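# Put the small beaker into the drying oven

## Task

Get the small beaker inside the drying oven, where it must stay after the robot lets go.

## Robot and tools

ROBOT. Two arms, left_arm and right_arm, each mounted on its own carriage on one floor track that runs along y at x = 0. left_rail always carries left_arm and is the carriage on the +y side; right_rail carries right_arm. These names do not match image sides. Each base sits at x = 0, y = its carriage's position_m, z = 0.04 m, facing +x. The clearance check keeps the carriages roughly 0.7 m or more apart and also holds back arm commands that would bring the arms too close together. left_arm's fingers can fold: grip with the outer quarter of the pads near the tips, since deeper grips may slip or squeeze too hard, and a fingertip pushed onto a surface folds quietly. right_arm's fingers are rigid.

FRAMES. Reported positions (metres), quaternions (wxyz) and velocities use a table-fixed scene frame: table top z = 0, +z up, +x the way the arms face, +y toward their left, y = 0 at the track's middle. The table starts at x = 0.17 m. Gripper fingers point along the gripper's +z and close along its y. end_effector_position is the point between the pads when closed; fingertips reach about 33 mm past it (9 mm when fully open). Printed poses can be off by a few centimetres.

execute_actions(actions, cameras). Runs a list of actions in order. An action may hold "rows", "steps", "until" and device commands for left_rail or right_rail. "rows" holds 1 to 15 rows, each used for one 1/30 s control step. Every row is a single list of 18 numbers in [-1, 1] covering both arms: left dx, dy, dz, rx, ry, rz, gripper position, force_limit, speed, then the same nine for the right arm. The six pose numbers are an offset, not a pose: they count from that arm's Hand target as it was when the action began, along that Hand target's own axes, and every row counts from that same start, not from the row before. 1.0 equals 0.6 m for dx, dy, dz or 180 degrees for rx, ry, rz (one rotation vector). Six zeros re-request the current Hand target. The gripper numbers are absolute commands: position +1 open (140 mm), about -0.8 pads touch, -1 closes until blocked; force_limit -1 to +1 (about 14 N to 58 N squeeze on small parts); speed -1 to +1 (about 30 to 250 mm/s, faster closes grip harder). Both start at +1. To leave a gripper alone, resend its last three numbers. "steps" is 1 to 450 (default 15); after the last row each arm keeps heading for that row's target. Orientation commands are clipped to 32 degrees from the measured one per step. For gentle motion ramp offsets gradually, e.g. +0.01 per row (6 mm per step).

Rails: {"left_rail": {"position_m": p}} sets an absolute place on the track (left_rail -0.8 to 1.5 m, right_rail -1.5 to 0.8 m); speed_m_s 0.01 to 1; acceleration_factor 0.1 to 1 (0.6 m/s2 times it); {"stop": true} brakes. Follow a drive with an action like {"steps": n, "until": {"left_rail": {"position_status": ["!=", "moving"]}}}. "until" reads only the rails; numbers need a comparison ("=", "!=", "<", "<=", ">", ">="); {"all": {"status": "ended"}} and {"any": {"status": "ended"}} are also allowed. A row's target travels with its carriage, so let the carriage arrive before placing the gripper. Any out-of-range value or unknown name rejects the whole call. An empty actions list returns all camera images and the full state.

move(target, speed, blend, stop_force, zero, blocking, cameras). Drives each gripper in a straight line. target is one 18-number row or a list of up to 15 rows, same layout and scale as above; every row is an offset from the Hand targets at the move's start, not from the prior row. speed in m/s, 0.002 to 3.6 (default 0.25), turns up to twice that in rad/s; one value or one per target. blend in m rounds corners in a list (0 = stop at each). stop_force 3 to 120 N ends an arm's path on a push against its motion; it is unreliable while the gripper turns and for light loose items; leave it out when backing away from a contact. zero (default true) re-zeroes before the move. blocking=false returns after 0.5 s; then use wait or stop before new rows or moves. Paths last 0.5 to 10 s, do not avoid obstacles, and should not pass near the arm's own base. The result adds a "move:" line (done, off_target, moving, held, fault) and limits (paced, held).

wait(seconds 0 to 10): scene runs on last commands. stop(): brakes a running move; does not stop rails. zoom_image(camera, region [x0, y0, x1, y1], at most 504x504 pixels) enlarges the latest image of cam_high, cam_bench, cam_chamber, cam_panel, cam_side, cam_left_wrist or cam_right_wrist (all 672x504). zero_wrist_force(arm) tares that wrist sensor. finished_scene(scene 1 or 2) ends the scene for good; call it only when the beaker is in the oven and stays there untouched.

RESULTS. Hand target is the pose the next offsets count from. Joint positions list rail (m) then six joints (rad); torques and Motor temperatures per arm (MOTOR HOT at 70 °C, brakes at 85 °C). object_status: 0 moving, 1 blocked while opening, 2 blocked while closing (a grip), 3 reached the command or pads met. position_measured in counts: 3 open, 75 ~100 mm, 139 ~60 mm, 200 ~20 mm, 230 pads touching. Wrist force/torque are in gripper axes. Rail position_status: moving, done, contact_stop, time_out, stopped, stopped_with_arm, stopped_for_other_arm, stopped_for_other_carriage; position_answer taken or not_taken (resend once it stands).

AVOID. About 150 N on an arm or a joint torque at its limit (wrist 24.6 N m, others 132) stops that arm for 10 s; commanding even slightly past a firm contact can do it. Do not slam, drop or release moving parts, push hard, let the arms or grippers press on each other, or let anything fall off the table or onto the track or the strip beside it: that fails the task. Keep held loads near their centre and avoid twisting stiff things.

Each tool is called by a JSON object that holds its "op" and its "data".

## Session

{"op": "execute_actions", "data": {"actions": []}}

Scene clock: 0.00 s.
left_arm: end_effector_position=(+0.3456, +1.2896, +0.5800) position_measured=3 object_status=3 end_effector_quat_wxyz=(+0.000, +0.000, +1.000, +0.000) | right_arm: end_effector_position=(+0.3456, -1.2426, +0.5800) position_measured=3 object_status=3 end_effector_quat_wxyz=(+0.000, +0.000, +1.000, +0.000)
Joint positions: left_arm=[1.262 -0.316 -1.725 0.971 -0.816 -1.571 -0.316] | right_arm=[-1.27 -0.316 -1.725 0.971 -0.816 -1.571 -0.316]
Joint velocities: within noise
Joint torques (N m): no reading
Motor temperatures (°C): left_arm=[33 23 28 32 33 35] | right_arm=[32 30 33 28 32 32]
Wrist force (N): no reading
Wrist torque (N m): no reading
Wrist force, peak (N): no reading
Hand target: left_arm +0.3456, +1.2896, +0.5800; +0.000, +0.000, +1.000, +0.000 | right_arm +0.3456, -1.2426, +0.5800; +0.000, +0.000, +1.000, +0.000
Tool commands: left_gripper/position=+1.0 left_gripper/force_limit=+1.0 left_gripper/speed=+1.0 right_gripper/position=+1.0 right_gripper/force_limit=+1.0 right_gripper/speed=+1.0
left_rail: position_m=1.262 position_status=done
right_rail: position_m=-1.270 position_status=done

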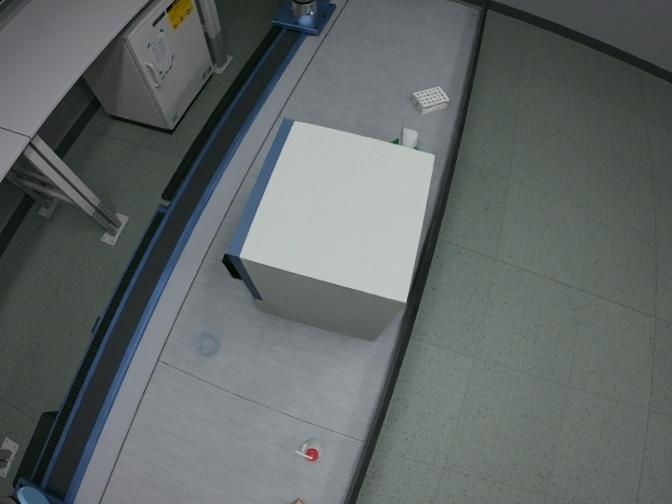

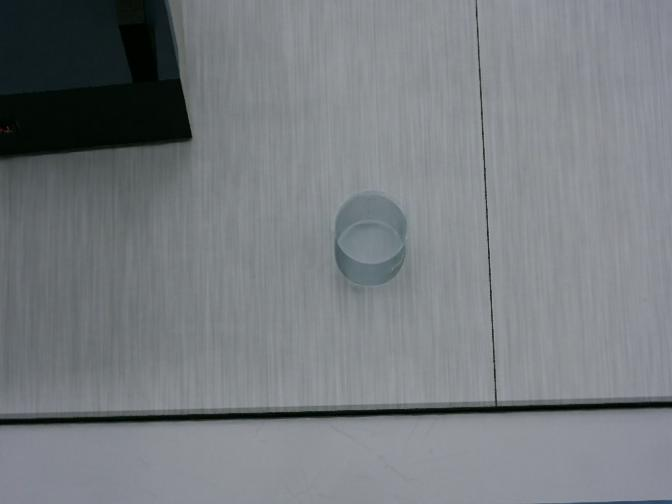

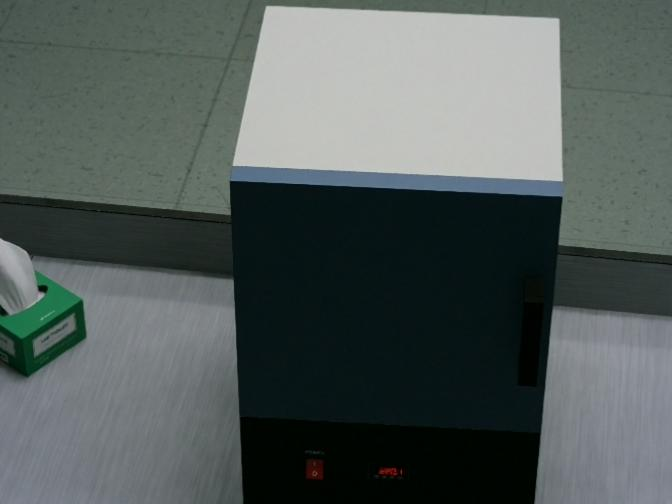

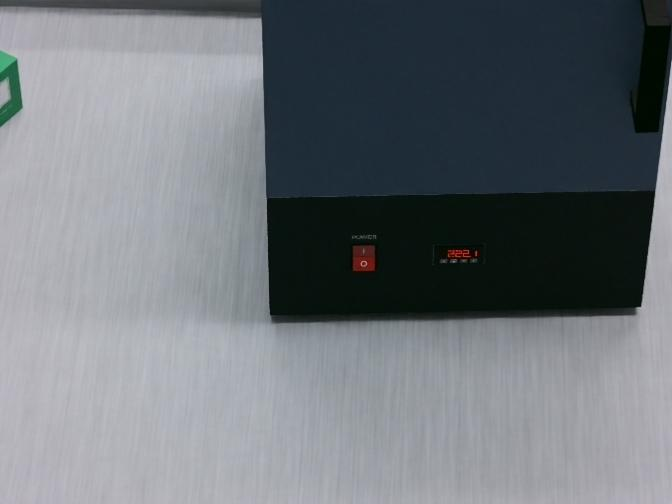

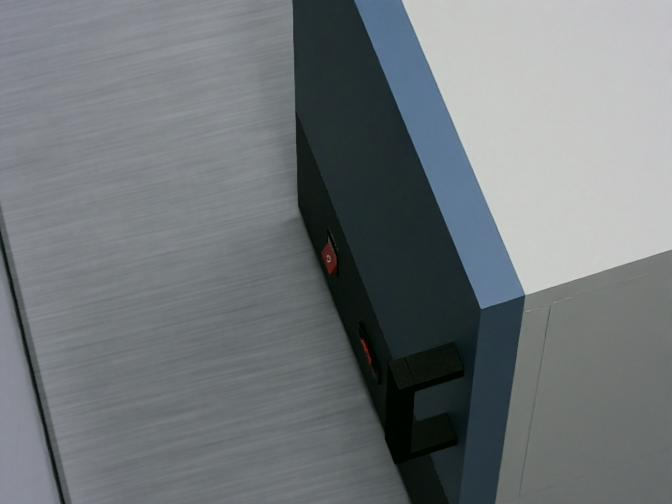

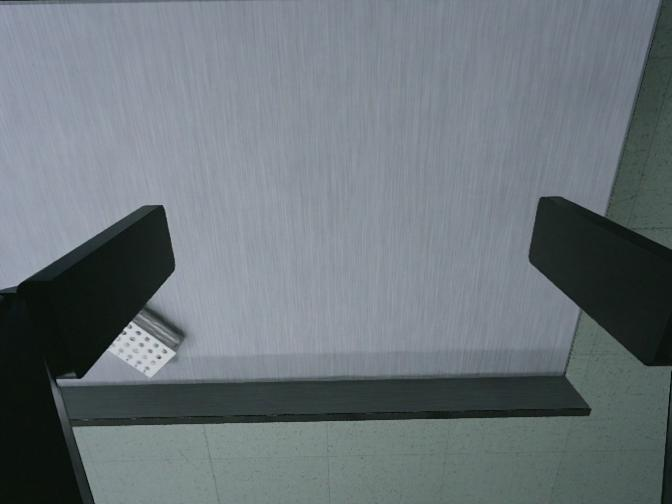

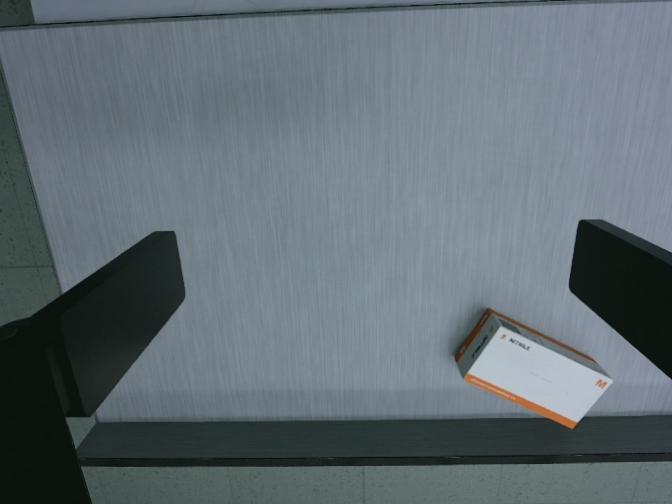

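{"op": "execute_actions", "data": {"actions": [{"right_rail": {"position_m": -0.42}, "steps": 200, "until": {"right_rail": {"position_status": ["!=", "moving"]}}}], "cameras": ["cam_high", "cam_bench", "cam_side", "cam_right_wrist"]}}

Scene clock: 5.87 s.
left_arm: end_effector_position=(+0.3456, +1.2896, +0.5800) position_measured=3 object_status=3 end_effector_quat_wxyz=(+0.000, +0.000, +1.000, +0.000) | right_arm: end_effector_position=(+0.3456, -0.3928, +0.5800) position_measured=3 object_status=3 end_effector_quat_wxyz=(+0.000, +0.000, +1.000, +0.000)
Joint positions: left_arm=[1.262 -0.316 -1.725 0.971 -0.816 -1.571 -0.316] | right_arm=[-0.42 -0.316 -1.725 0.971 -0.816 -1.571 -0.316]
Joint torques (N m): left_arm=[-0.2 -13.44 -18.05 -3.02 -0.04 -0.08] | right_arm=[-0.23 -11.82 -18.22 -3.07 0.27 0.02]
Wrist force (N): left_arm=[0.1 0.0 -0.2] | right_arm=[0.3 0.2 0.0]
Wrist torque (N m): left_arm=[-0.01 -0.03 0.00] | right_arm=[0.03 -0.05 0.00]
Wrist force, peak (N): left_arm=[0.3 -0.4 -0.2] | right_arm=[0.0 -1.1 0.2]
Hand target: left_arm +0.3456, +1.2896, +0.5800; +0.000, +0.000, +1.000, +0.000 | right_arm +0.3456, -0.3928, +0.5800; +0.000, +0.000, +1.000, +0.000
Tool commands: left_gripper/position=+1.0 left_gripper/force_limit=+1.0 left_gripper/speed=+1.0 right_gripper/position=+1.0 right_gripper/force_limit=+1.0 right_gripper/speed=+1.0
left_rail: position_m=1.262 position_status=done
right_rail: position_m=-0.420 position_status=done
Images, in order (width x height): cam_high 672x504, cam_bench 672x504, cam_side 672x504, cam_right_wrist 672x504.

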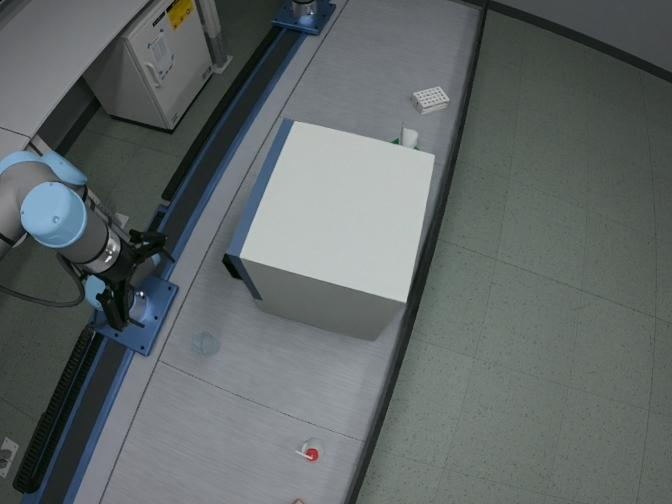

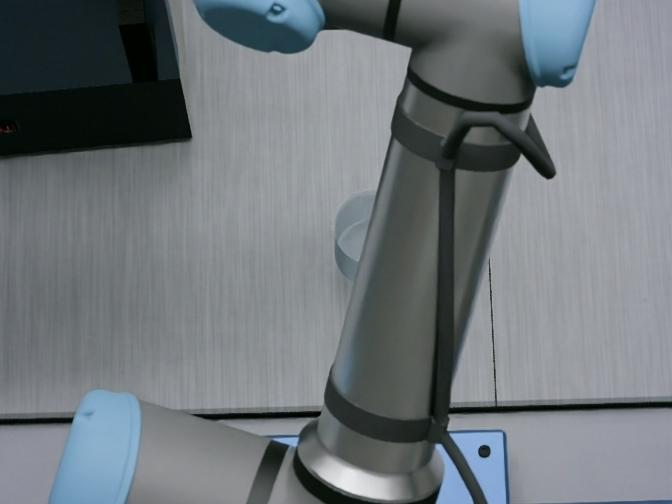

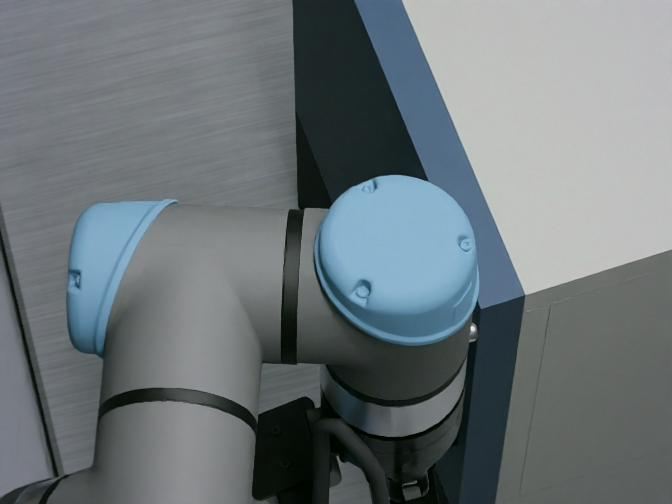

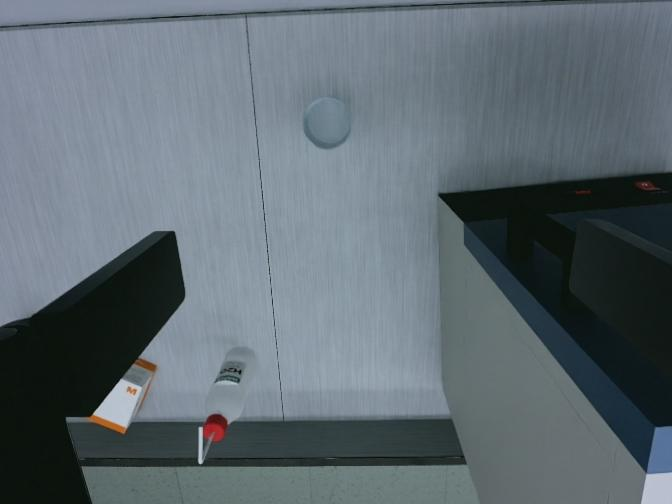

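{"op": "execute_actions", "data": {"actions": [{"right_rail": {"position_m": -0.55}, "steps": 120, "until": {"right_rail": {"position_status": ["!=", "moving"]}}}]}}

{"op": "move", "data": {"target": [0,0,0,0,0,0,1,1,1,0.1593,0.4547,0.2167,-0.0654,-0.2442,-0.1580,1,1,1], "speed": 0.4, "cameras": ["cam_high","cam_bench","cam_chamber","cam_side","cam_right_wrist"]}}

Scene clock: 25.97 s.
left_arm: end_effector_position=(+0.3456, +1.2896, +0.5800) position_measured=3 object_status=3 end_effector_quat_wxyz=(+0.000, +0.000, +1.000, +0.000) | right_arm: end_effector_position=(+0.3456, -0.5227, +0.5800) position_measured=3 object_status=3 end_effector_quat_wxyz=(+0.000, +0.000, +1.000, +0.000)
Joint positions: left_arm=[1.262 -0.316 -1.725 0.971 -0.816 -1.571 -0.316] | right_arm=[-0.55 -0.316 -1.725 0.971 -0.816 -1.571 -0.316]
Joint torques (N m): left_arm=[-0.23 -13.42 -18.04 -3.06 0.09 0] | right_arm=[-0.1 -12.42 -16.37 -3.19 0.14 -0.11]
Wrist force (N): left_arm=[0.3 -0.1 -0.2] | right_arm=[0.0 0.2 0.2]
Wrist torque (N m): left_arm=[-0.03 -0.06 0.01] | right_arm=[0.03 -0.01 0.00]
Wrist force, peak (N): left_arm=[0.0 -0.5 -0.3] | right_arm=[0.1 1.6 0.1]
Hand target: left_arm +0.3456, +1.2896, +0.5800; +0.000, +0.000, +1.000, +0.000 | right_arm +0.3456, -0.5227, +0.5800; +0.000, +0.000, +1.000, +0.000
Tool commands: left_gripper/position=+1.0 left_gripper/force_limit=+1.0 left_gripper/speed=+1.0 right_gripper/position=+1.0 right_gripper/force_limit=+1.0 right_gripper/speed=+1.0
left_rail: position_m=1.262 position_status=done
right_rail: position_m=-0.550 position_status=done

Scene clock: 28.23 s.
left_arm: end_effector_position=(+0.3456, +1.2896, +0.5800) position_measured=3 object_status=3 end_effector_quat_wxyz=(+0.000, +0.000, +1.000, +0.000) | right_arm: end_effector_position=(+0.2500, -0.2499, +0.4500) position_measured=3 object_status=3 end_effector_quat_wxyz=(+0.370, -0.239, +0.892, +0.099)
Joint positions: left_arm=[1.262 -0.316 -1.725 0.971 -0.816 -1.571 -0.316] | right_arm=[-0.55 0.534 -2.362 2.109 -2.103 -1.578 0.007]
Joint torques (N m): left_arm=[0.29 -13.82 -18.01 -2.93 0.13 -0.06] | right_arm=[11.84 23 -32.56 -6.95 -2.34 1.29]
Wrist force (N): left_arm=[0.1 -0.1 0.0] | right_arm=[0.2 0.5 2.0]
Wrist torque (N m): left_arm=[-0.02 -0.03 0.00] | right_arm=[0.02 -0.22 0.02]
Wrist force, peak (N): left_arm=[0.1 -0.5 -0.4] | right_arm=[0.9 1.0 2.9]
Hand target: left_arm +0.3456, +1.2896, +0.5800; +0.000, +0.000, +1.000, +0.000 | right_arm +0.2500, -0.2499, +0.4500; +0.370, -0.239, +0.892, +0.099
Off the commanded pose: left_arm 0.000 m, 0 deg | right_arm 0.000 m, 0 deg.
left_rail: position_m=1.262 position_status=done
right_rail: position_m=-0.550 position_status=done
move: done
Images, in order (width x height): cam_high 672x504, cam_bench 672x504, cam_chamber 672x504, cam_side 672x504, cam_right_wrist 672x504.

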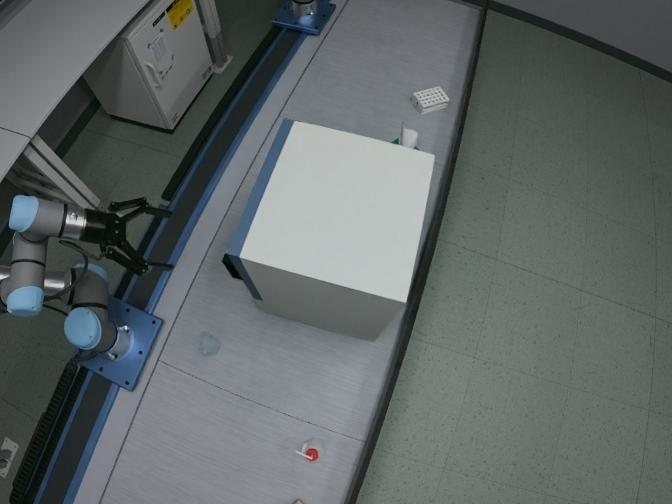

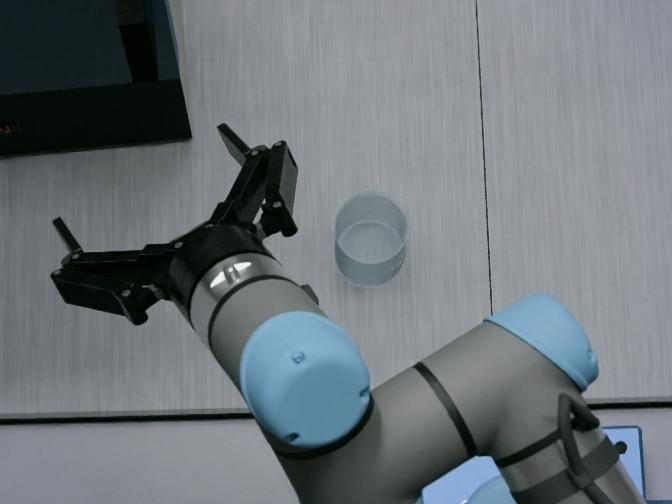

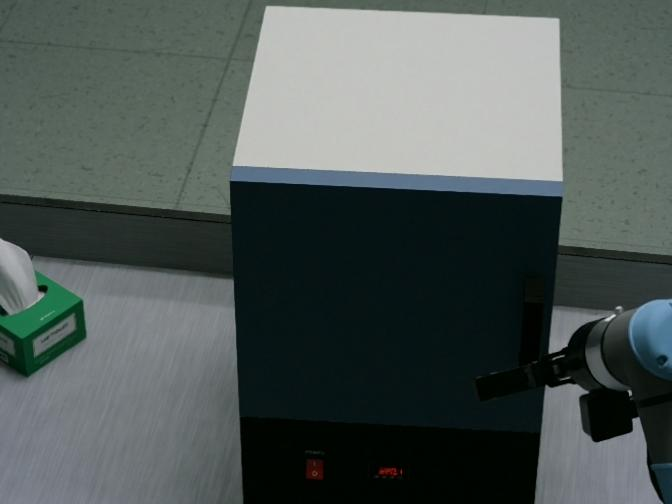

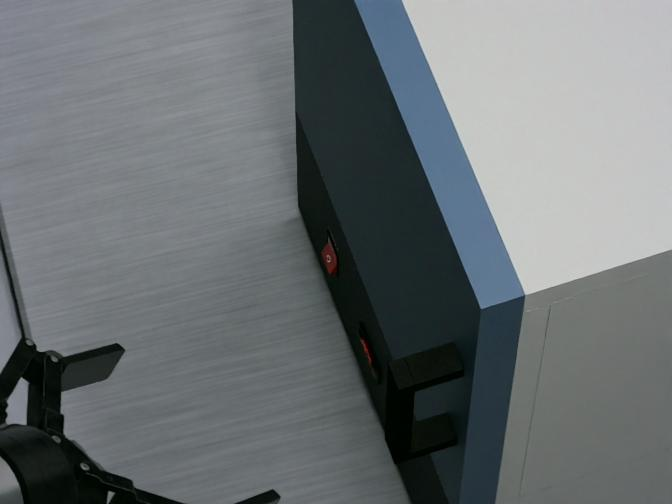

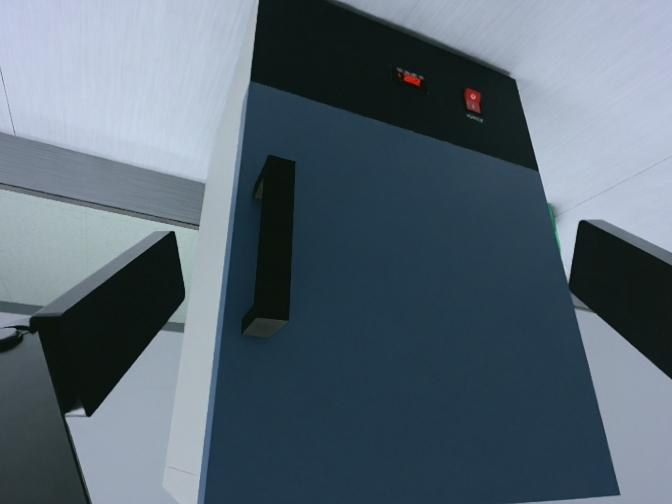

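{"op": "execute_actions", "data": {"actions": [{"right_rail": {"position_m": -0.42}, "steps": 120, "until": {"right_rail": {"position_status": ["!=", "moving"]}}}]}}

{"op": "move", "data": {"target": [0,0,0,0,0,0,1,1,1,0.0763,-0.2092,0.0417,0.0746,0.0823,0.0972,1,1,1], "speed": 0.35, "cameras": ["cam_side","cam_chamber","cam_right_wrist"]}}

Scene clock: 41.50 s.
left_arm: end_effector_position=(+0.3456, +1.2896, +0.5800) position_measured=3 object_status=3 end_effector_quat_wxyz=(+0.000, +0.000, +1.000, +0.000) | right_arm: end_effector_position=(+0.2500, -0.1199, +0.4500) position_measured=3 object_status=3 end_effector_quat_wxyz=(+0.370, -0.239, +0.892, +0.099)
Joint positions: left_arm=[1.262 -0.316 -1.725 0.971 -0.816 -1.571 -0.316] | right_arm=[-0.42 0.534 -2.362 2.109 -2.103 -1.578 0.007]
Joint torques (N m): left_arm=[-0.52 -13.49 -17.9 -2.88 0.12 -0.05] | right_arm=[8.73 15.72 -29.43 -6.29 -0.77 1.16]
Wrist force (N): left_arm=[0.0 -0.3 -0.2] | right_arm=[0.2 0.6 1.8]
Wrist torque (N m): left_arm=[-0.06 0.00 0.00] | right_arm=[0.04 -0.22 0.02]
Wrist force, peak (N): left_arm=[0.1 -0.5 -0.3] | right_arm=[-0.1 1.3 2.4]
Hand target: left_arm +0.3456, +1.2896, +0.5800; +0.000, +0.000, +1.000, +0.000 | right_arm +0.2500, -0.1199, +0.4500; +0.370, -0.239, +0.892, +0.099
Tool commands: left_gripper/position=+1.0 left_gripper/force_limit=+1.0 left_gripper/speed=+1.0 right_gripper/position=+1.0 right_gripper/force_limit=+1.0 right_gripper/speed=+1.0
Off the commanded pose: left_arm 0.000 m, 0 deg | right_arm 0.000 m, 0 deg.
left_rail: position_m=1.262 position_status=done
right_rail: position_m=-0.420 position_status=done

Scene clock: 42.90 s.
left_arm: end_effector_position=(+0.3456, +1.2896, +0.5800) position_measured=3 object_status=3 end_effector_quat_wxyz=(+0.000, +0.000, +1.000, +0.000) | right_arm: end_effector_position=(+0.3001, -0.2359, +0.4000) position_measured=3 object_status=3 end_effector_quat_wxyz=(+0.258, -0.068, +0.964, +0.018)
Joint positions: left_arm=[1.262 -0.316 -1.725 0.971 -0.816 -1.571 -0.316] | right_arm=[-0.42 0.182 -2.324 2.048 -1.818 -1.592 0.036]
Joint torques (N m): left_arm=[-0.18 -14.06 -17.29 -2.99 0.18 -0.09] | right_arm=[-12.42 21.61 -31.15 -1.56 2.36 -1.59]
Wrist force (N): left_arm=[0.1 0.0 0.1] | right_arm=[-0.2 0.2 1.6]
Wrist torque (N m): left_arm=[0.00 -0.01 0.00] | right_arm=[0.01 -0.03 0.14]
Wrist force, peak (N): left_arm=[0.1 -0.3 -0.6] | right_arm=[0.0 1.1 2.0]
Hand target: left_arm +0.3456, +1.2896, +0.5800; +0.000, +0.000, +1.000, +0.000 | right_arm +0.3001, -0.2360, +0.3999; +0.258, -0.068, +0.964, +0.018
Off the commanded pose: left_arm 0.000 m, 0 deg | right_arm 0.000 m, 0 deg.
left_rail: position_m=1.262 position_status=done
right_rail: position_m=-0.420 position_status=done
move: done
Images, in order (width x height): cam_chamber 672x504, cam_side 672x504, cam_right_wrist 672x504.

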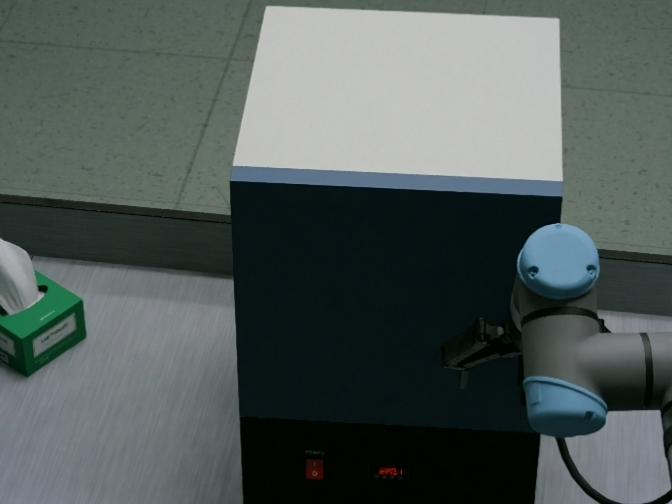

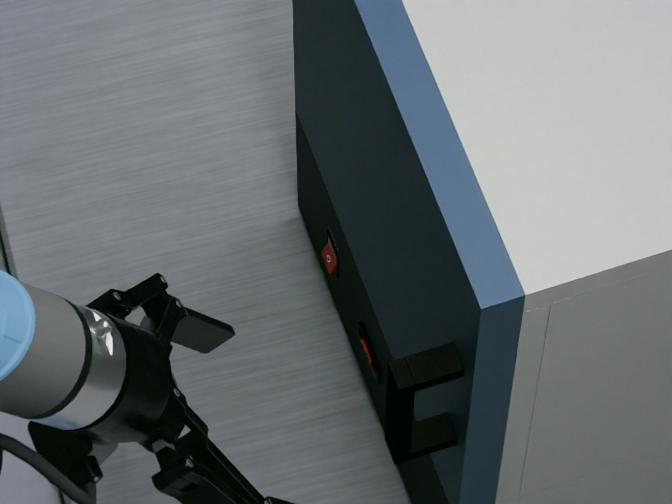

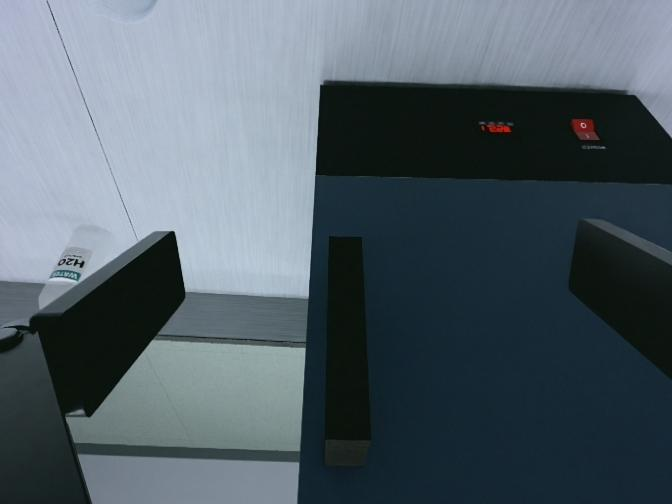

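{"op": "move", "data": {"target": [0,0,0,0,0,0,1,1,1,-0.1337,-0.0117,0.1252,0.0047,0,0.0082,1,1,1], "speed": 0.15, "stop_force": 20, "cameras": ["cam_side","cam_chamber","cam_right_wrist"]}}

Scene clock: 47.57 s.
left_arm: end_effector_position=(+0.3456, +1.2896, +0.5800) position_measured=3 object_status=3 end_effector_quat_wxyz=(+0.000, +0.000, +1.000, +0.000) | right_arm: end_effector_position=(+0.4071, -0.2280, +0.3750) position_measured=3 object_status=3 end_effector_quat_wxyz=(+0.259, -0.053, +0.964, +0.014)
Joint positions: left_arm=[1.262 -0.316 -1.725 0.971 -0.816 -1.571 -0.316] | right_arm=[-0.42 0.157 -2.065 2.019 -2.048 -1.594 0.04]
Joint torques (N m): left_arm=[-0.32 -14.2 -17.44 -2.72 0.27 0.01] | right_arm=[10.74 9.93 -33.61 -6.63 -2.18 1.38]
Wrist force (N): left_arm=[0.3 -0.2 -0.4] | right_arm=[0.1 0.1 1.7]
Wrist torque (N m): left_arm=[-0.05 -0.06 0.00] | right_arm=[-0.06 -0.12 0.00]
Wrist force, peak (N): left_arm=[0.3 -0.5 -0.3] | right_arm=[-0.6 -0.1 2.7]
Hand target: left_arm +0.3456, +1.2896, +0.5800; +0.000, +0.000, +1.000, +0.000 | right_arm +0.4071, -0.2280, +0.3750; +0.259, -0.053, +0.964, +0.014
Off the commanded pose: left_arm 0.000 m, 0 deg | right_arm 0.000 m, 0 deg.
left_rail: position_m=1.262 position_status=done
right_rail: position_m=-0.420 position_status=done
move: done
Images, in order (width x height): cam_chamber 672x504, cam_side 672x504, cam_right_wrist 672x504.

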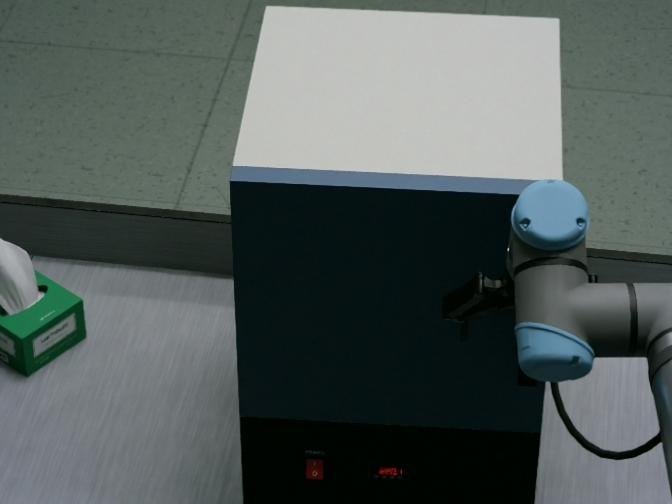

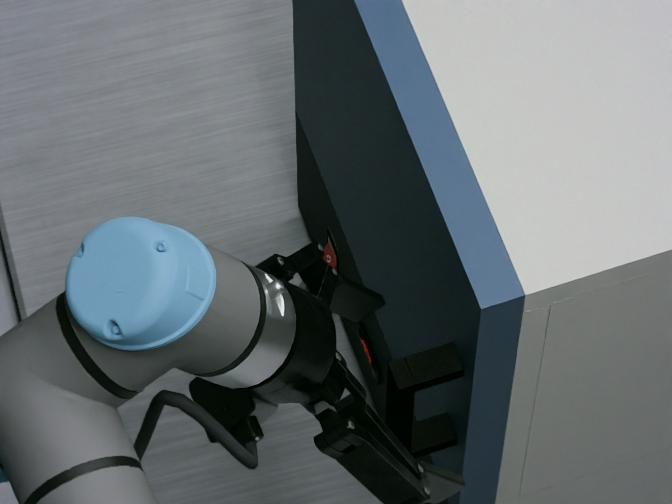

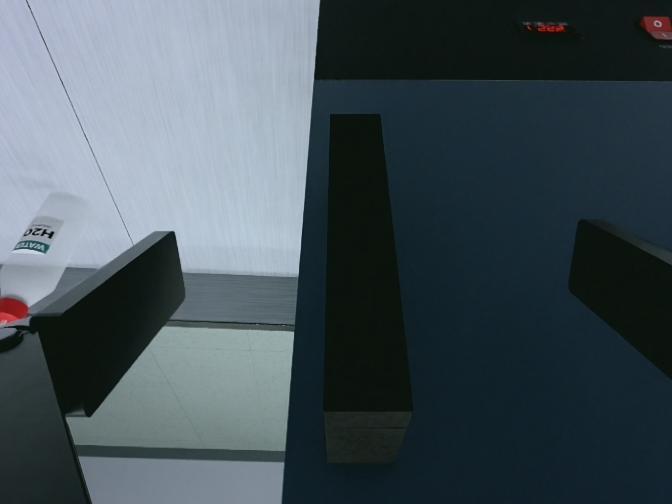

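{"op": "move", "data": {"target": [0,0,0,0,0,0,1,1,1,-0.013,-0.01,0.0075,0,0,0,1,1,1], "speed": 0.1, "stop_force": 20}}

{"op": "execute_actions", "data": {"actions": [{"rows": [[0,0,0,0,0,0,1,1,1,0,0,0,0,0,0,-1,0.2,-0.9]], "steps": 75}], "cameras": ["cam_side","cam_right_wrist"]}}

Scene clock: 50.70 s.
left_arm: end_effector_position=(+0.3456, +1.2896, +0.5800) position_measured=3 object_status=3 end_effector_quat_wxyz=(+0.000, +0.000, +1.000, +0.000) | right_arm: end_effector_position=(+0.4167, -0.2330, +0.3750) position_measured=3 object_status=3 end_effector_quat_wxyz=(+0.259, -0.053, +0.964, +0.014)
Joint positions: left_arm=[1.262 -0.316 -1.725 0.971 -0.816 -1.571 -0.316] | right_arm=[-0.42 0.134 -2.05 2.012 -2.057 -1.583 0.021]
Joint torques (N m): left_arm=[0.12 -13.95 -17.61 -2.75 0.34 -0.07] | right_arm=[-13.46 10.29 -34.56 -6.67 2.69 -1.37]
Wrist force (N): left_arm=[-0.1 -0.2 -0.3] | right_arm=[-0.1 0.0 1.9]
Wrist torque (N m): left_arm=[-0.05 0.03 0.00] | right_arm=[-0.08 -0.08 0.13]
Wrist force, peak (N): left_arm=[0.3 -0.4 -0.2] | right_arm=[0.1 0.1 2.1]
Hand target: left_arm +0.3456, +1.2896, +0.5800; +0.000, +0.000, +1.000, +0.000 | right_arm +0.4167, -0.2330, +0.3750; +0.259, -0.053, +0.964, +0.014
Off the commanded pose: left_arm 0.000 m, 0 deg | right_arm 0.000 m, 0 deg.
left_rail: position_m=1.262 position_status=done
right_rail: position_m=-0.420 position_status=done
move: done

Scene clock: 54.13 s.
left_arm: end_effector_position=(+0.3456, +1.2896, +0.5800) position_measured=3 object_status=3 end_effector_quat_wxyz=(+0.000, +0.000, +1.000, +0.000) | right_arm: end_effector_position=(+0.4167, -0.2330, +0.3750) position_measured=199 object_status=0 end_effector_quat_wxyz=(+0.259, -0.053, +0.964, +0.014)
Joint positions: left_arm=[1.262 -0.316 -1.725 0.971 -0.816 -1.571 -0.316] | right_arm=[-0.42 0.134 -2.05 2.012 -2.057 -1.583 0.021]
Joint torques (N m): left_arm=[0.07 -14.57 -17.49 -2.57 0.34 -0.01] | right_arm=[-11.16 7.04 -31.27 -6.29 -8.45 -1.45]
Wrist force (N): left_arm=[0.2 -0.1 -0.1] | right_arm=[-1.5 22.9 2.6]
Wrist torque (N m): left_arm=[-0.03 -0.03 0.01] | right_arm=[0.70 0.01 0.56]
Wrist force, peak (N): left_arm=[0.4 -0.5 0.0] | right_arm=[-1.5 22.9 2.6]
Hand target: left_arm +0.3456, +1.2896, +0.5800; +0.000, +0.000, +1.000, +0.000 | right_arm +0.4167, -0.2330, +0.3750; +0.259, -0.053, +0.964, +0.014
Off the commanded pose: left_arm 0.000 m, 0 deg | right_arm 0.000 m, 0 deg.
left_rail: position_m=1.262 position_status=done
right_rail: position_m=-0.420 position_status=done
Images, in order (width x height): cam_side 672x504, cam_right_wrist 672x504.

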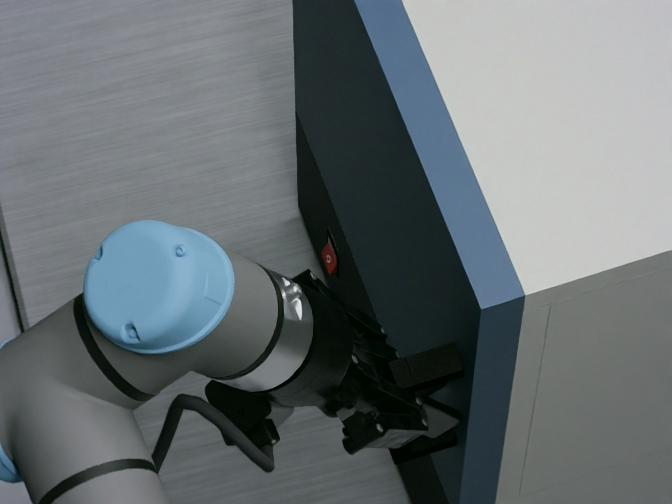

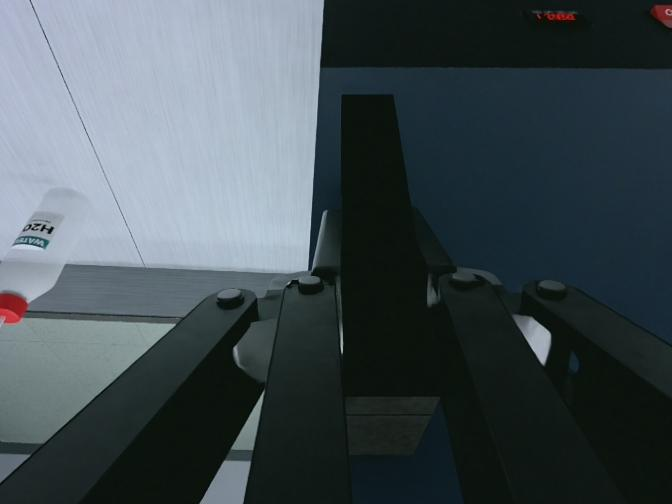

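{"op": "wait", "data": {"seconds": 0.5}}

Scene clock: 54.90 s.
left_arm: end_effector_position=(+0.3456, +1.2896, +0.5800) position_measured=3 object_status=3 end_effector_quat_wxyz=(+0.000, +0.000, +1.000, +0.000) | right_arm: end_effector_position=(+0.4167, -0.2330, +0.3750) position_measured=199 object_status=2 end_effector_quat_wxyz=(+0.259, -0.053, +0.964, +0.014)
Joint positions: left_arm=[1.262 -0.316 -1.725 0.971 -0.816 -1.571 -0.316] | right_arm=[-0.42 0.134 -2.05 2.012 -2.057 -1.583 0.021]
Joint torques (N m): left_arm=[-0.24 -13.64 -17.04 -2.68 0.37 0.01] | right_arm=[-12.01 4.75 -33.99 -5.78 -8.43 -1.73]
Wrist force (N): left_arm=[-0.1 -0.3 -0.2] | right_arm=[-1.5 23.1 2.6]
Wrist torque (N m): left_arm=[-0.06 0.02 0.00] | right_arm=[0.70 0.01 0.56]
Wrist force, peak (N): left_arm=[-0.1 -0.4 -0.1] | right_arm=[-1.4 23.3 2.5]
Hand target: left_arm +0.3456, +1.2896, +0.5800; +0.000, +0.000, +1.000, +0.000 | right_arm +0.4167, -0.2330, +0.3750; +0.259, -0.053, +0.964, +0.014
Tool commands: left_gripper/position=+1.0 left_gripper/force_limit=+1.0 left_gripper/speed=+1.0 right_gripper/position=-1.0 right_gripper/force_limit=+0.2 right_gripper/speed=-0.9
Off the commanded pose: left_arm 0.000 m, 0 deg | right_arm 0.000 m, 0 deg.
left_rail: position_m=1.262 position_status=done
right_rail: position_m=-0.420 position_status=done
wait: 0.50 s; at rest from the start

{"op": "move", "data": {"target": [[0,0,0,0,0,0,1,1,1,0,0.0033,0,0,0,0,-1,0.2,-0.9],[0,0,0,0,0,0,1,1,1,0.0387,0.0108,-0.0223,0.0111,0,0.0192,-1,0.2,-0.9]], "speed": 0.06, "cameras": ["cam_chamber","cam_side","cam_right_wrist"]}}

Scene clock: 58.27 s.
left_arm: end_effector_position=(+0.3456, +1.2896, +0.5800) position_measured=3 object_status=3 end_effector_quat_wxyz=(+0.000, +0.000, +1.000, +0.000) | right_arm: end_effector_position=(+0.3894, -0.2294, +0.3750) position_measured=199 object_status=2 end_effector_quat_wxyz=(+0.259, -0.020, +0.966, +0.005)
Joint positions: left_arm=[1.262 -0.316 -1.725 0.971 -0.816 -1.571 -0.316] | right_arm=[-0.42 0.203 -2.093 2.031 -2.027 -1.652 0.141]
Joint torques (N m): left_arm=[-0.65 -14.32 -17.8 -2.69 0.37 -0.05] | right_arm=[5.32 -20.7 -13.56 0.34 -8.3 1.07]
Wrist force (N): left_arm=[0.0 -0.1 -0.1] | right_arm=[-6.2 23.6 8.4]
Wrist torque (N m): left_arm=[-0.04 0.00 0.00] | right_arm=[0.98 0.20 0.66]
Wrist force, peak (N): left_arm=[0.4 0.0 -0.5] | right_arm=[-22.6 -33.4 18.5]
Hand target: left_arm +0.3456, +1.2896, +0.5800; +0.000, +0.000, +1.000, +0.000 | right_arm +0.3893, -0.2294, +0.3750; +0.259, -0.020, +0.966, +0.005
Off the commanded pose: left_arm 0.000 m, 0 deg | right_arm 0.000 m, 0 deg.
left_rail: position_m=1.262 position_status=done
right_rail: position_m=-0.420 position_status=done
move: done
Images, in order (width x height): cam_chamber 672x504, cam_side 672x504, cam_right_wrist 672x504.

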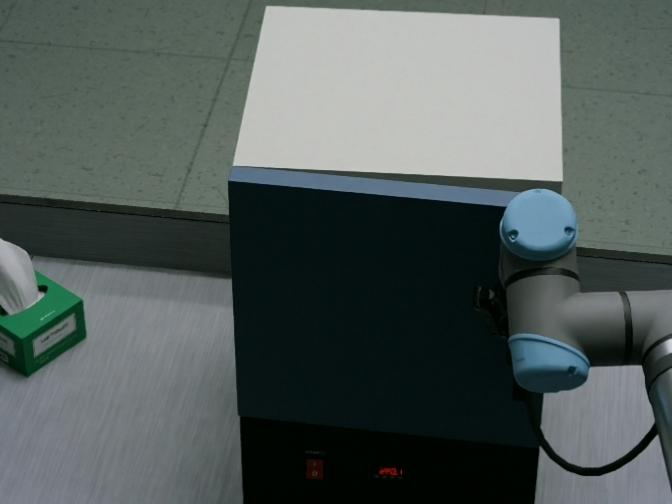

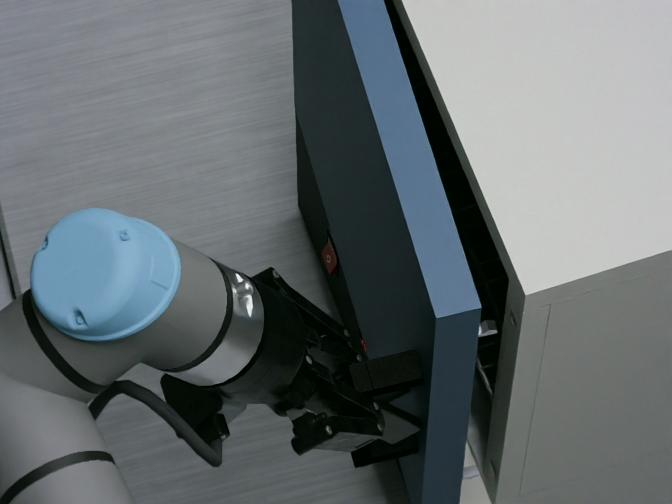

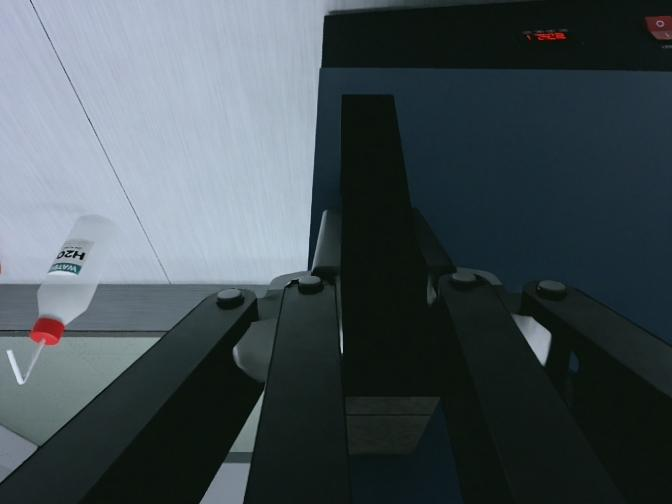

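{"op": "move", "data": {"target": [0,0,0,0,0,0,1,1,1,0.0568,0.0187,-0.0327,0.0167,0,0.0289,-1,0.2,-0.9], "speed": 0.08}}

Scene clock: 61.03 s.
left_arm: end_effector_position=(+0.3456, +1.2896, +0.5800) position_measured=3 object_status=3 end_effector_quat_wxyz=(+0.000, +0.000, +1.000, +0.000) | right_arm: end_effector_position=(+0.3496, -0.2199, +0.3749) position_measured=199 object_status=2 end_effector_quat_wxyz=(+0.259, +0.031, +0.965, -0.008)
Joint positions: left_arm=[1.262 -0.316 -1.725 0.971 -0.816 -1.571 -0.316] | right_arm=[-0.42 0.34 -2.13 2.041 -1.97 -1.769 0.355]
Joint torques (N m): left_arm=[-0.21 -14.78 -16.87 -2.54 0.52 -0.06] | right_arm=[10.82 -13.91 -32.94 0.34 -4.36 0.37]
Wrist force (N): left_arm=[0.1 -0.3 -0.5] | right_arm=[-4.6 11.0 5.3]
Wrist torque (N m): left_arm=[-0.05 -0.02 0.00] | right_arm=[0.94 0.19 0.81]
Wrist force, peak (N): left_arm=[0.4 -0.3 -0.3] | right_arm=[-6.5 27.9 10.0]
Hand target: left_arm +0.3456, +1.2896, +0.5800; +0.000, +0.000, +1.000, +0.000 | right_arm +0.3496, -0.2199, +0.3749; +0.259, +0.031, +0.965, -0.008
Off the commanded pose: left_arm 0.000 m, 0 deg | right_arm 0.000 m, 0 deg.
left_rail: position_m=1.262 position_status=done
right_rail: position_m=-0.420 position_status=done
move: done

{"op": "move", "data": {"target": [[0,0,0,0,0,0,1,1,1,0.048,0.0143,-0.0277,0.0139,0,0.0241,-1,0.2,-0.9],[0,0,0,0,0,0,1,1,1,0.0945,0.033,-0.0547,0.0278,0,0.0481,-1,0.2,-0.9],[0,0,0,0,0,0,1,1,1,0.1395,0.0565,-0.0807,0.0417,0,0.0722,-1,0.2,-0.9]], "speed": 0.1, "blend": 0.004, "cameras": ["cam_chamber","cam_side","cam_right_wrist","cam_high"]}}

Scene clock: 64.03 s.
left_arm: end_effector_position=(+0.3456, +1.2896, +0.5800) position_measured=3 object_status=3 end_effector_quat_wxyz=(+0.000, +0.000, +1.000, +0.000) | right_arm: end_effector_position=(+0.2553, -0.1798, +0.3750) position_measured=199 object_status=2 end_effector_quat_wxyz=(+0.256, +0.157, +0.953, -0.042)
Joint positions: left_arm=[1.262 -0.316 -1.725 0.971 -0.816 -1.571 -0.316] | right_arm=[-0.42 0.769 -2.079 1.964 -1.714 -2.032 1.035]
Joint torques (N m): left_arm=[-0.02 -14.62 -17.21 -2.54 0.52 -0.07] | right_arm=[7.92 -6.39 -33.91 8.19 -9.58 0.24]
Wrist force (N): left_arm=[0.0 0.0 -0.3] | right_arm=[-4.5 52.8 26.1]
Wrist torque (N m): left_arm=[0.01 0.00 0.01] | right_arm=[1.70 0.32 0.81]
Wrist force, peak (N): left_arm=[0.4 -0.4 -0.3] | right_arm=[-5.5 65.4 34.3]
Hand target: left_arm +0.3456, +1.2896, +0.5800; +0.000, +0.000, +1.000, +0.000 | right_arm +0.2553, -0.1798, +0.3750; +0.256, +0.157, +0.953, -0.042
Off the commanded pose: left_arm 0.000 m, 0 deg | right_arm 0.000 m, 0 deg.
left_rail: position_m=1.262 position_status=done
right_rail: position_m=-0.420 position_status=done
move: done
Images, in order (width x height): cam_high 672x504, cam_chamber 672x504, cam_side 672x504, cam_right_wrist 672x504.

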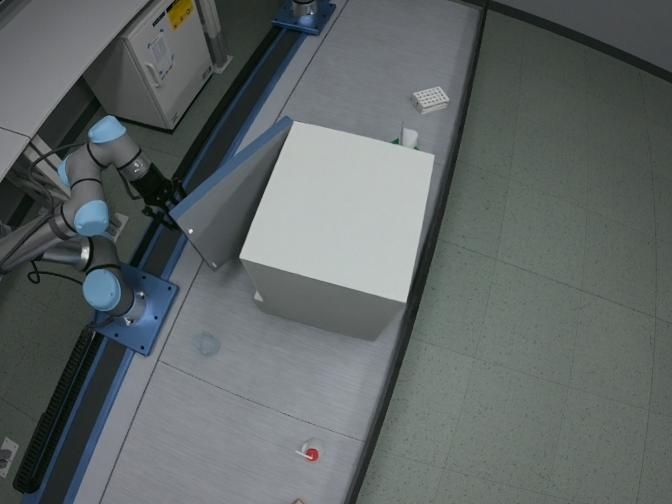

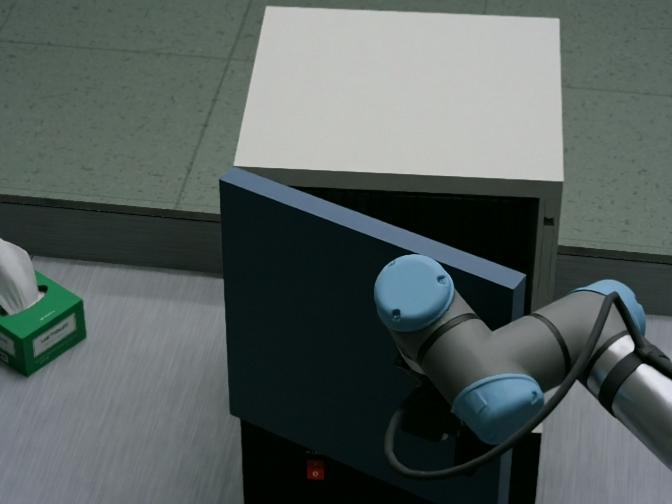

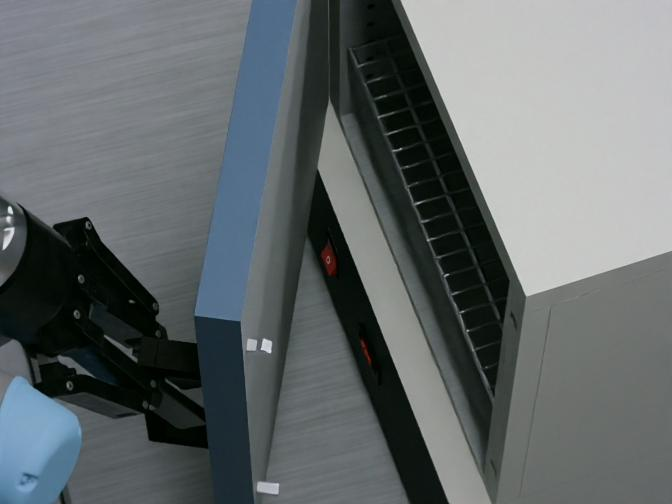

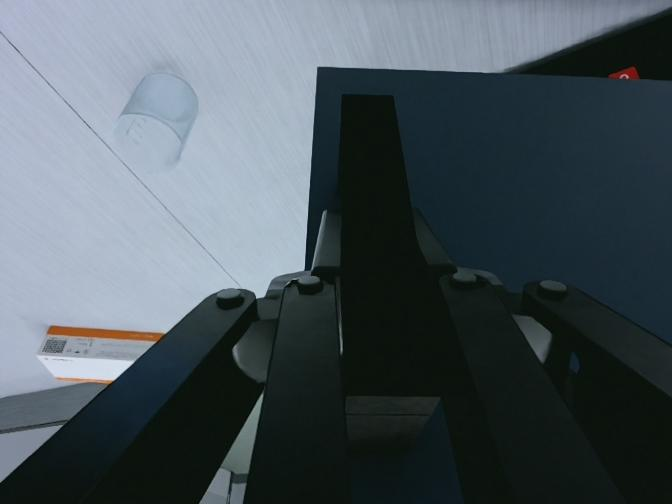

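{"op": "move", "data": {"target": [[0,0,0,0,0,0,1,1,1,0.0478,0.0178,-0.0277,0.0139,0,0.0241,-1,0.2,-0.9],[0,0,0,0,0,0,1,1,1,0.0945,0.0377,-0.0545,0.0278,0,0.0481,-1,0.2,-0.9]], "speed": 0.1, "blend": 0.004}}

Scene clock: 69.63 s.
left_arm: end_effector_position=(+0.3456, +1.2896, +0.5800) position_measured=3 object_status=3 end_effector_quat_wxyz=(+0.000, +0.000, +1.000, +0.000) | right_arm: end_effector_position=(+0.2006, -0.1373, +0.3750) position_measured=199 object_status=2 end_effector_quat_wxyz=(+0.251, +0.239, +0.936, -0.064)
Joint positions: left_arm=[1.262 -0.316 -1.725 0.971 -0.816 -1.571 -0.316] | right_arm=[-0.42 1.017 -1.937 1.829 -1.495 -2.094 1.51]
Joint torques (N m): left_arm=[0.29 -14.95 -16.88 -2.4 0.65 -0.1] | right_arm=[16.96 -13.47 -31.34 10.65 -2.77 -0.07]
Wrist force (N): left_arm=[0.4 -0.2 -0.1] | right_arm=[-5.5 52.5 27.2]
Wrist torque (N m): left_arm=[-0.03 -0.08 0.01] | right_arm=[2.06 0.45 0.99]
Wrist force, peak (N): left_arm=[0.5 -0.2 -0.3] | right_arm=[-6.5 55.2 27.2]
Hand target: left_arm +0.3456, +1.2896, +0.5800; +0.000, +0.000, +1.000, +0.000 | right_arm +0.2005, -0.1374, +0.3749; +0.251, +0.239, +0.936, -0.064
Off the commanded pose: left_arm 0.000 m, 0 deg | right_arm 0.000 m, 0 deg.
left_rail: position_m=1.262 position_status=done
right_rail: position_m=-0.420 position_status=done
move: done

{"op": "execute_actions", "data": {"actions": [{"rows": [[0,0,0,0,0,0,1,1,1,0,0.0025,0,0,0,0,-1,0.2,-0.9]], "steps": 12}, {"rows": [[0,0,0,0,0,0,1,1,1,0,0,0,0,0,0,0.4,0.2,-0.3]], "steps": 40}], "cameras": ["cam_side","cam_right_wrist","cam_high"]}}

Scene clock: 76.47 s.
left_arm: end_effector_position=(+0.3456, +1.2896, +0.5800) position_measured=3 object_status=3 end_effector_quat_wxyz=(+0.000, +0.000, +1.000, +0.000) | right_arm: end_effector_position=(+0.2012, -0.1361, +0.3750) position_measured=78 object_status=3 end_effector_quat_wxyz=(+0.251, +0.239, +0.936, -0.064)
Joint positions: left_arm=[1.262 -0.316 -1.725 0.971 -0.816 -1.571 -0.316] | right_arm=[-0.42 1.018 -1.933 1.827 -1.495 -2.094 1.511]
Joint torques (N m): left_arm=[0.46 -15.26 -16.01 -2.34 0.57 -0.08] | right_arm=[-11.05 5.86 -32.31 -5.72 -1.72 1.21]
Wrist force (N): left_arm=[0.0 -0.1 -0.1] | right_arm=[2.1 2.8 2.9]
Wrist torque (N m): left_arm=[-0.03 0.00 0.01] | right_arm=[0.54 -0.59 0.07]
Wrist force, peak (N): left_arm=[0.5 -0.4 -0.2] | right_arm=[-5.3 52.2 27.3]
Hand target: left_arm +0.3456, +1.2896, +0.5800; +0.000, +0.000, +1.000, +0.000 | right_arm +0.2012, -0.1361, +0.3749; +0.251, +0.239, +0.936, -0.064
Off the commanded pose: left_arm 0.000 m, 0 deg | right_arm 0.000 m, 0 deg.
left_rail: position_m=1.262 position_status=done
right_rail: position_m=-0.420 position_status=done
Images, in order (width x height): cam_high 672x504, cam_side 672x504, cam_right_wrist 672x504.

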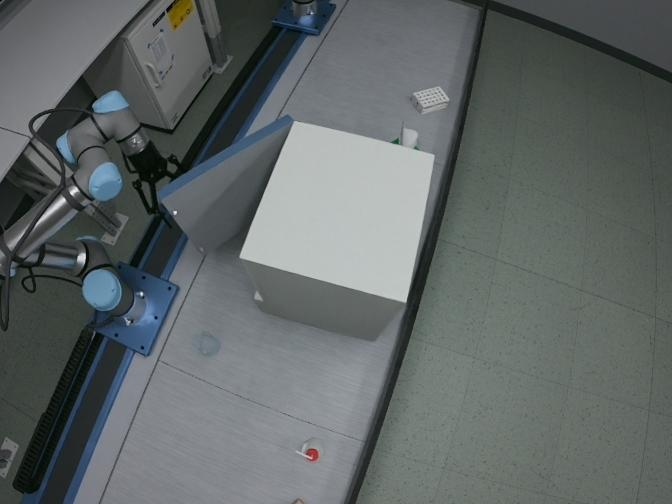

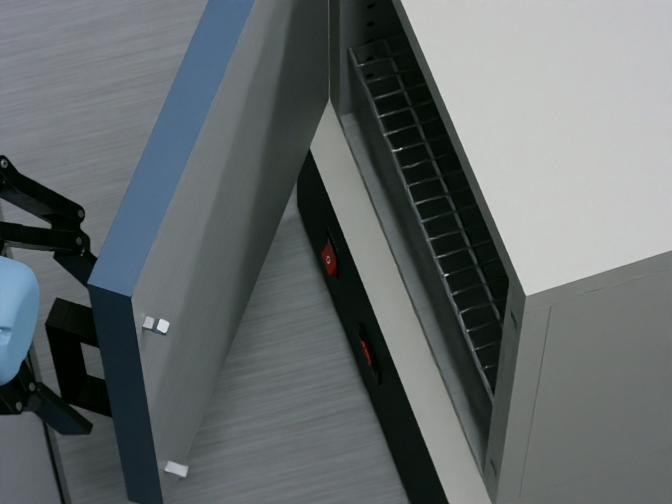

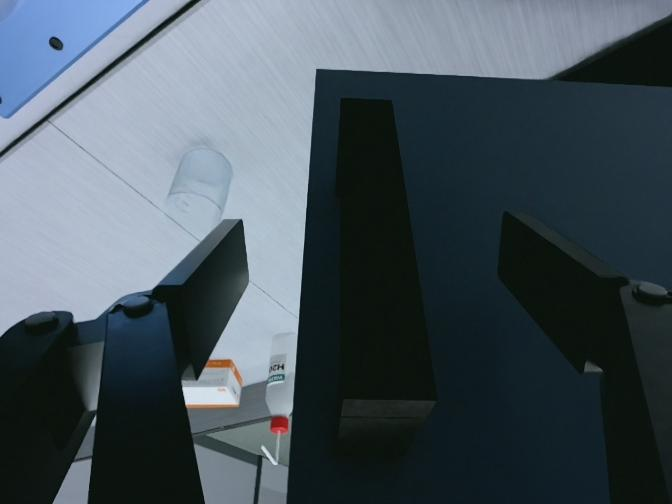

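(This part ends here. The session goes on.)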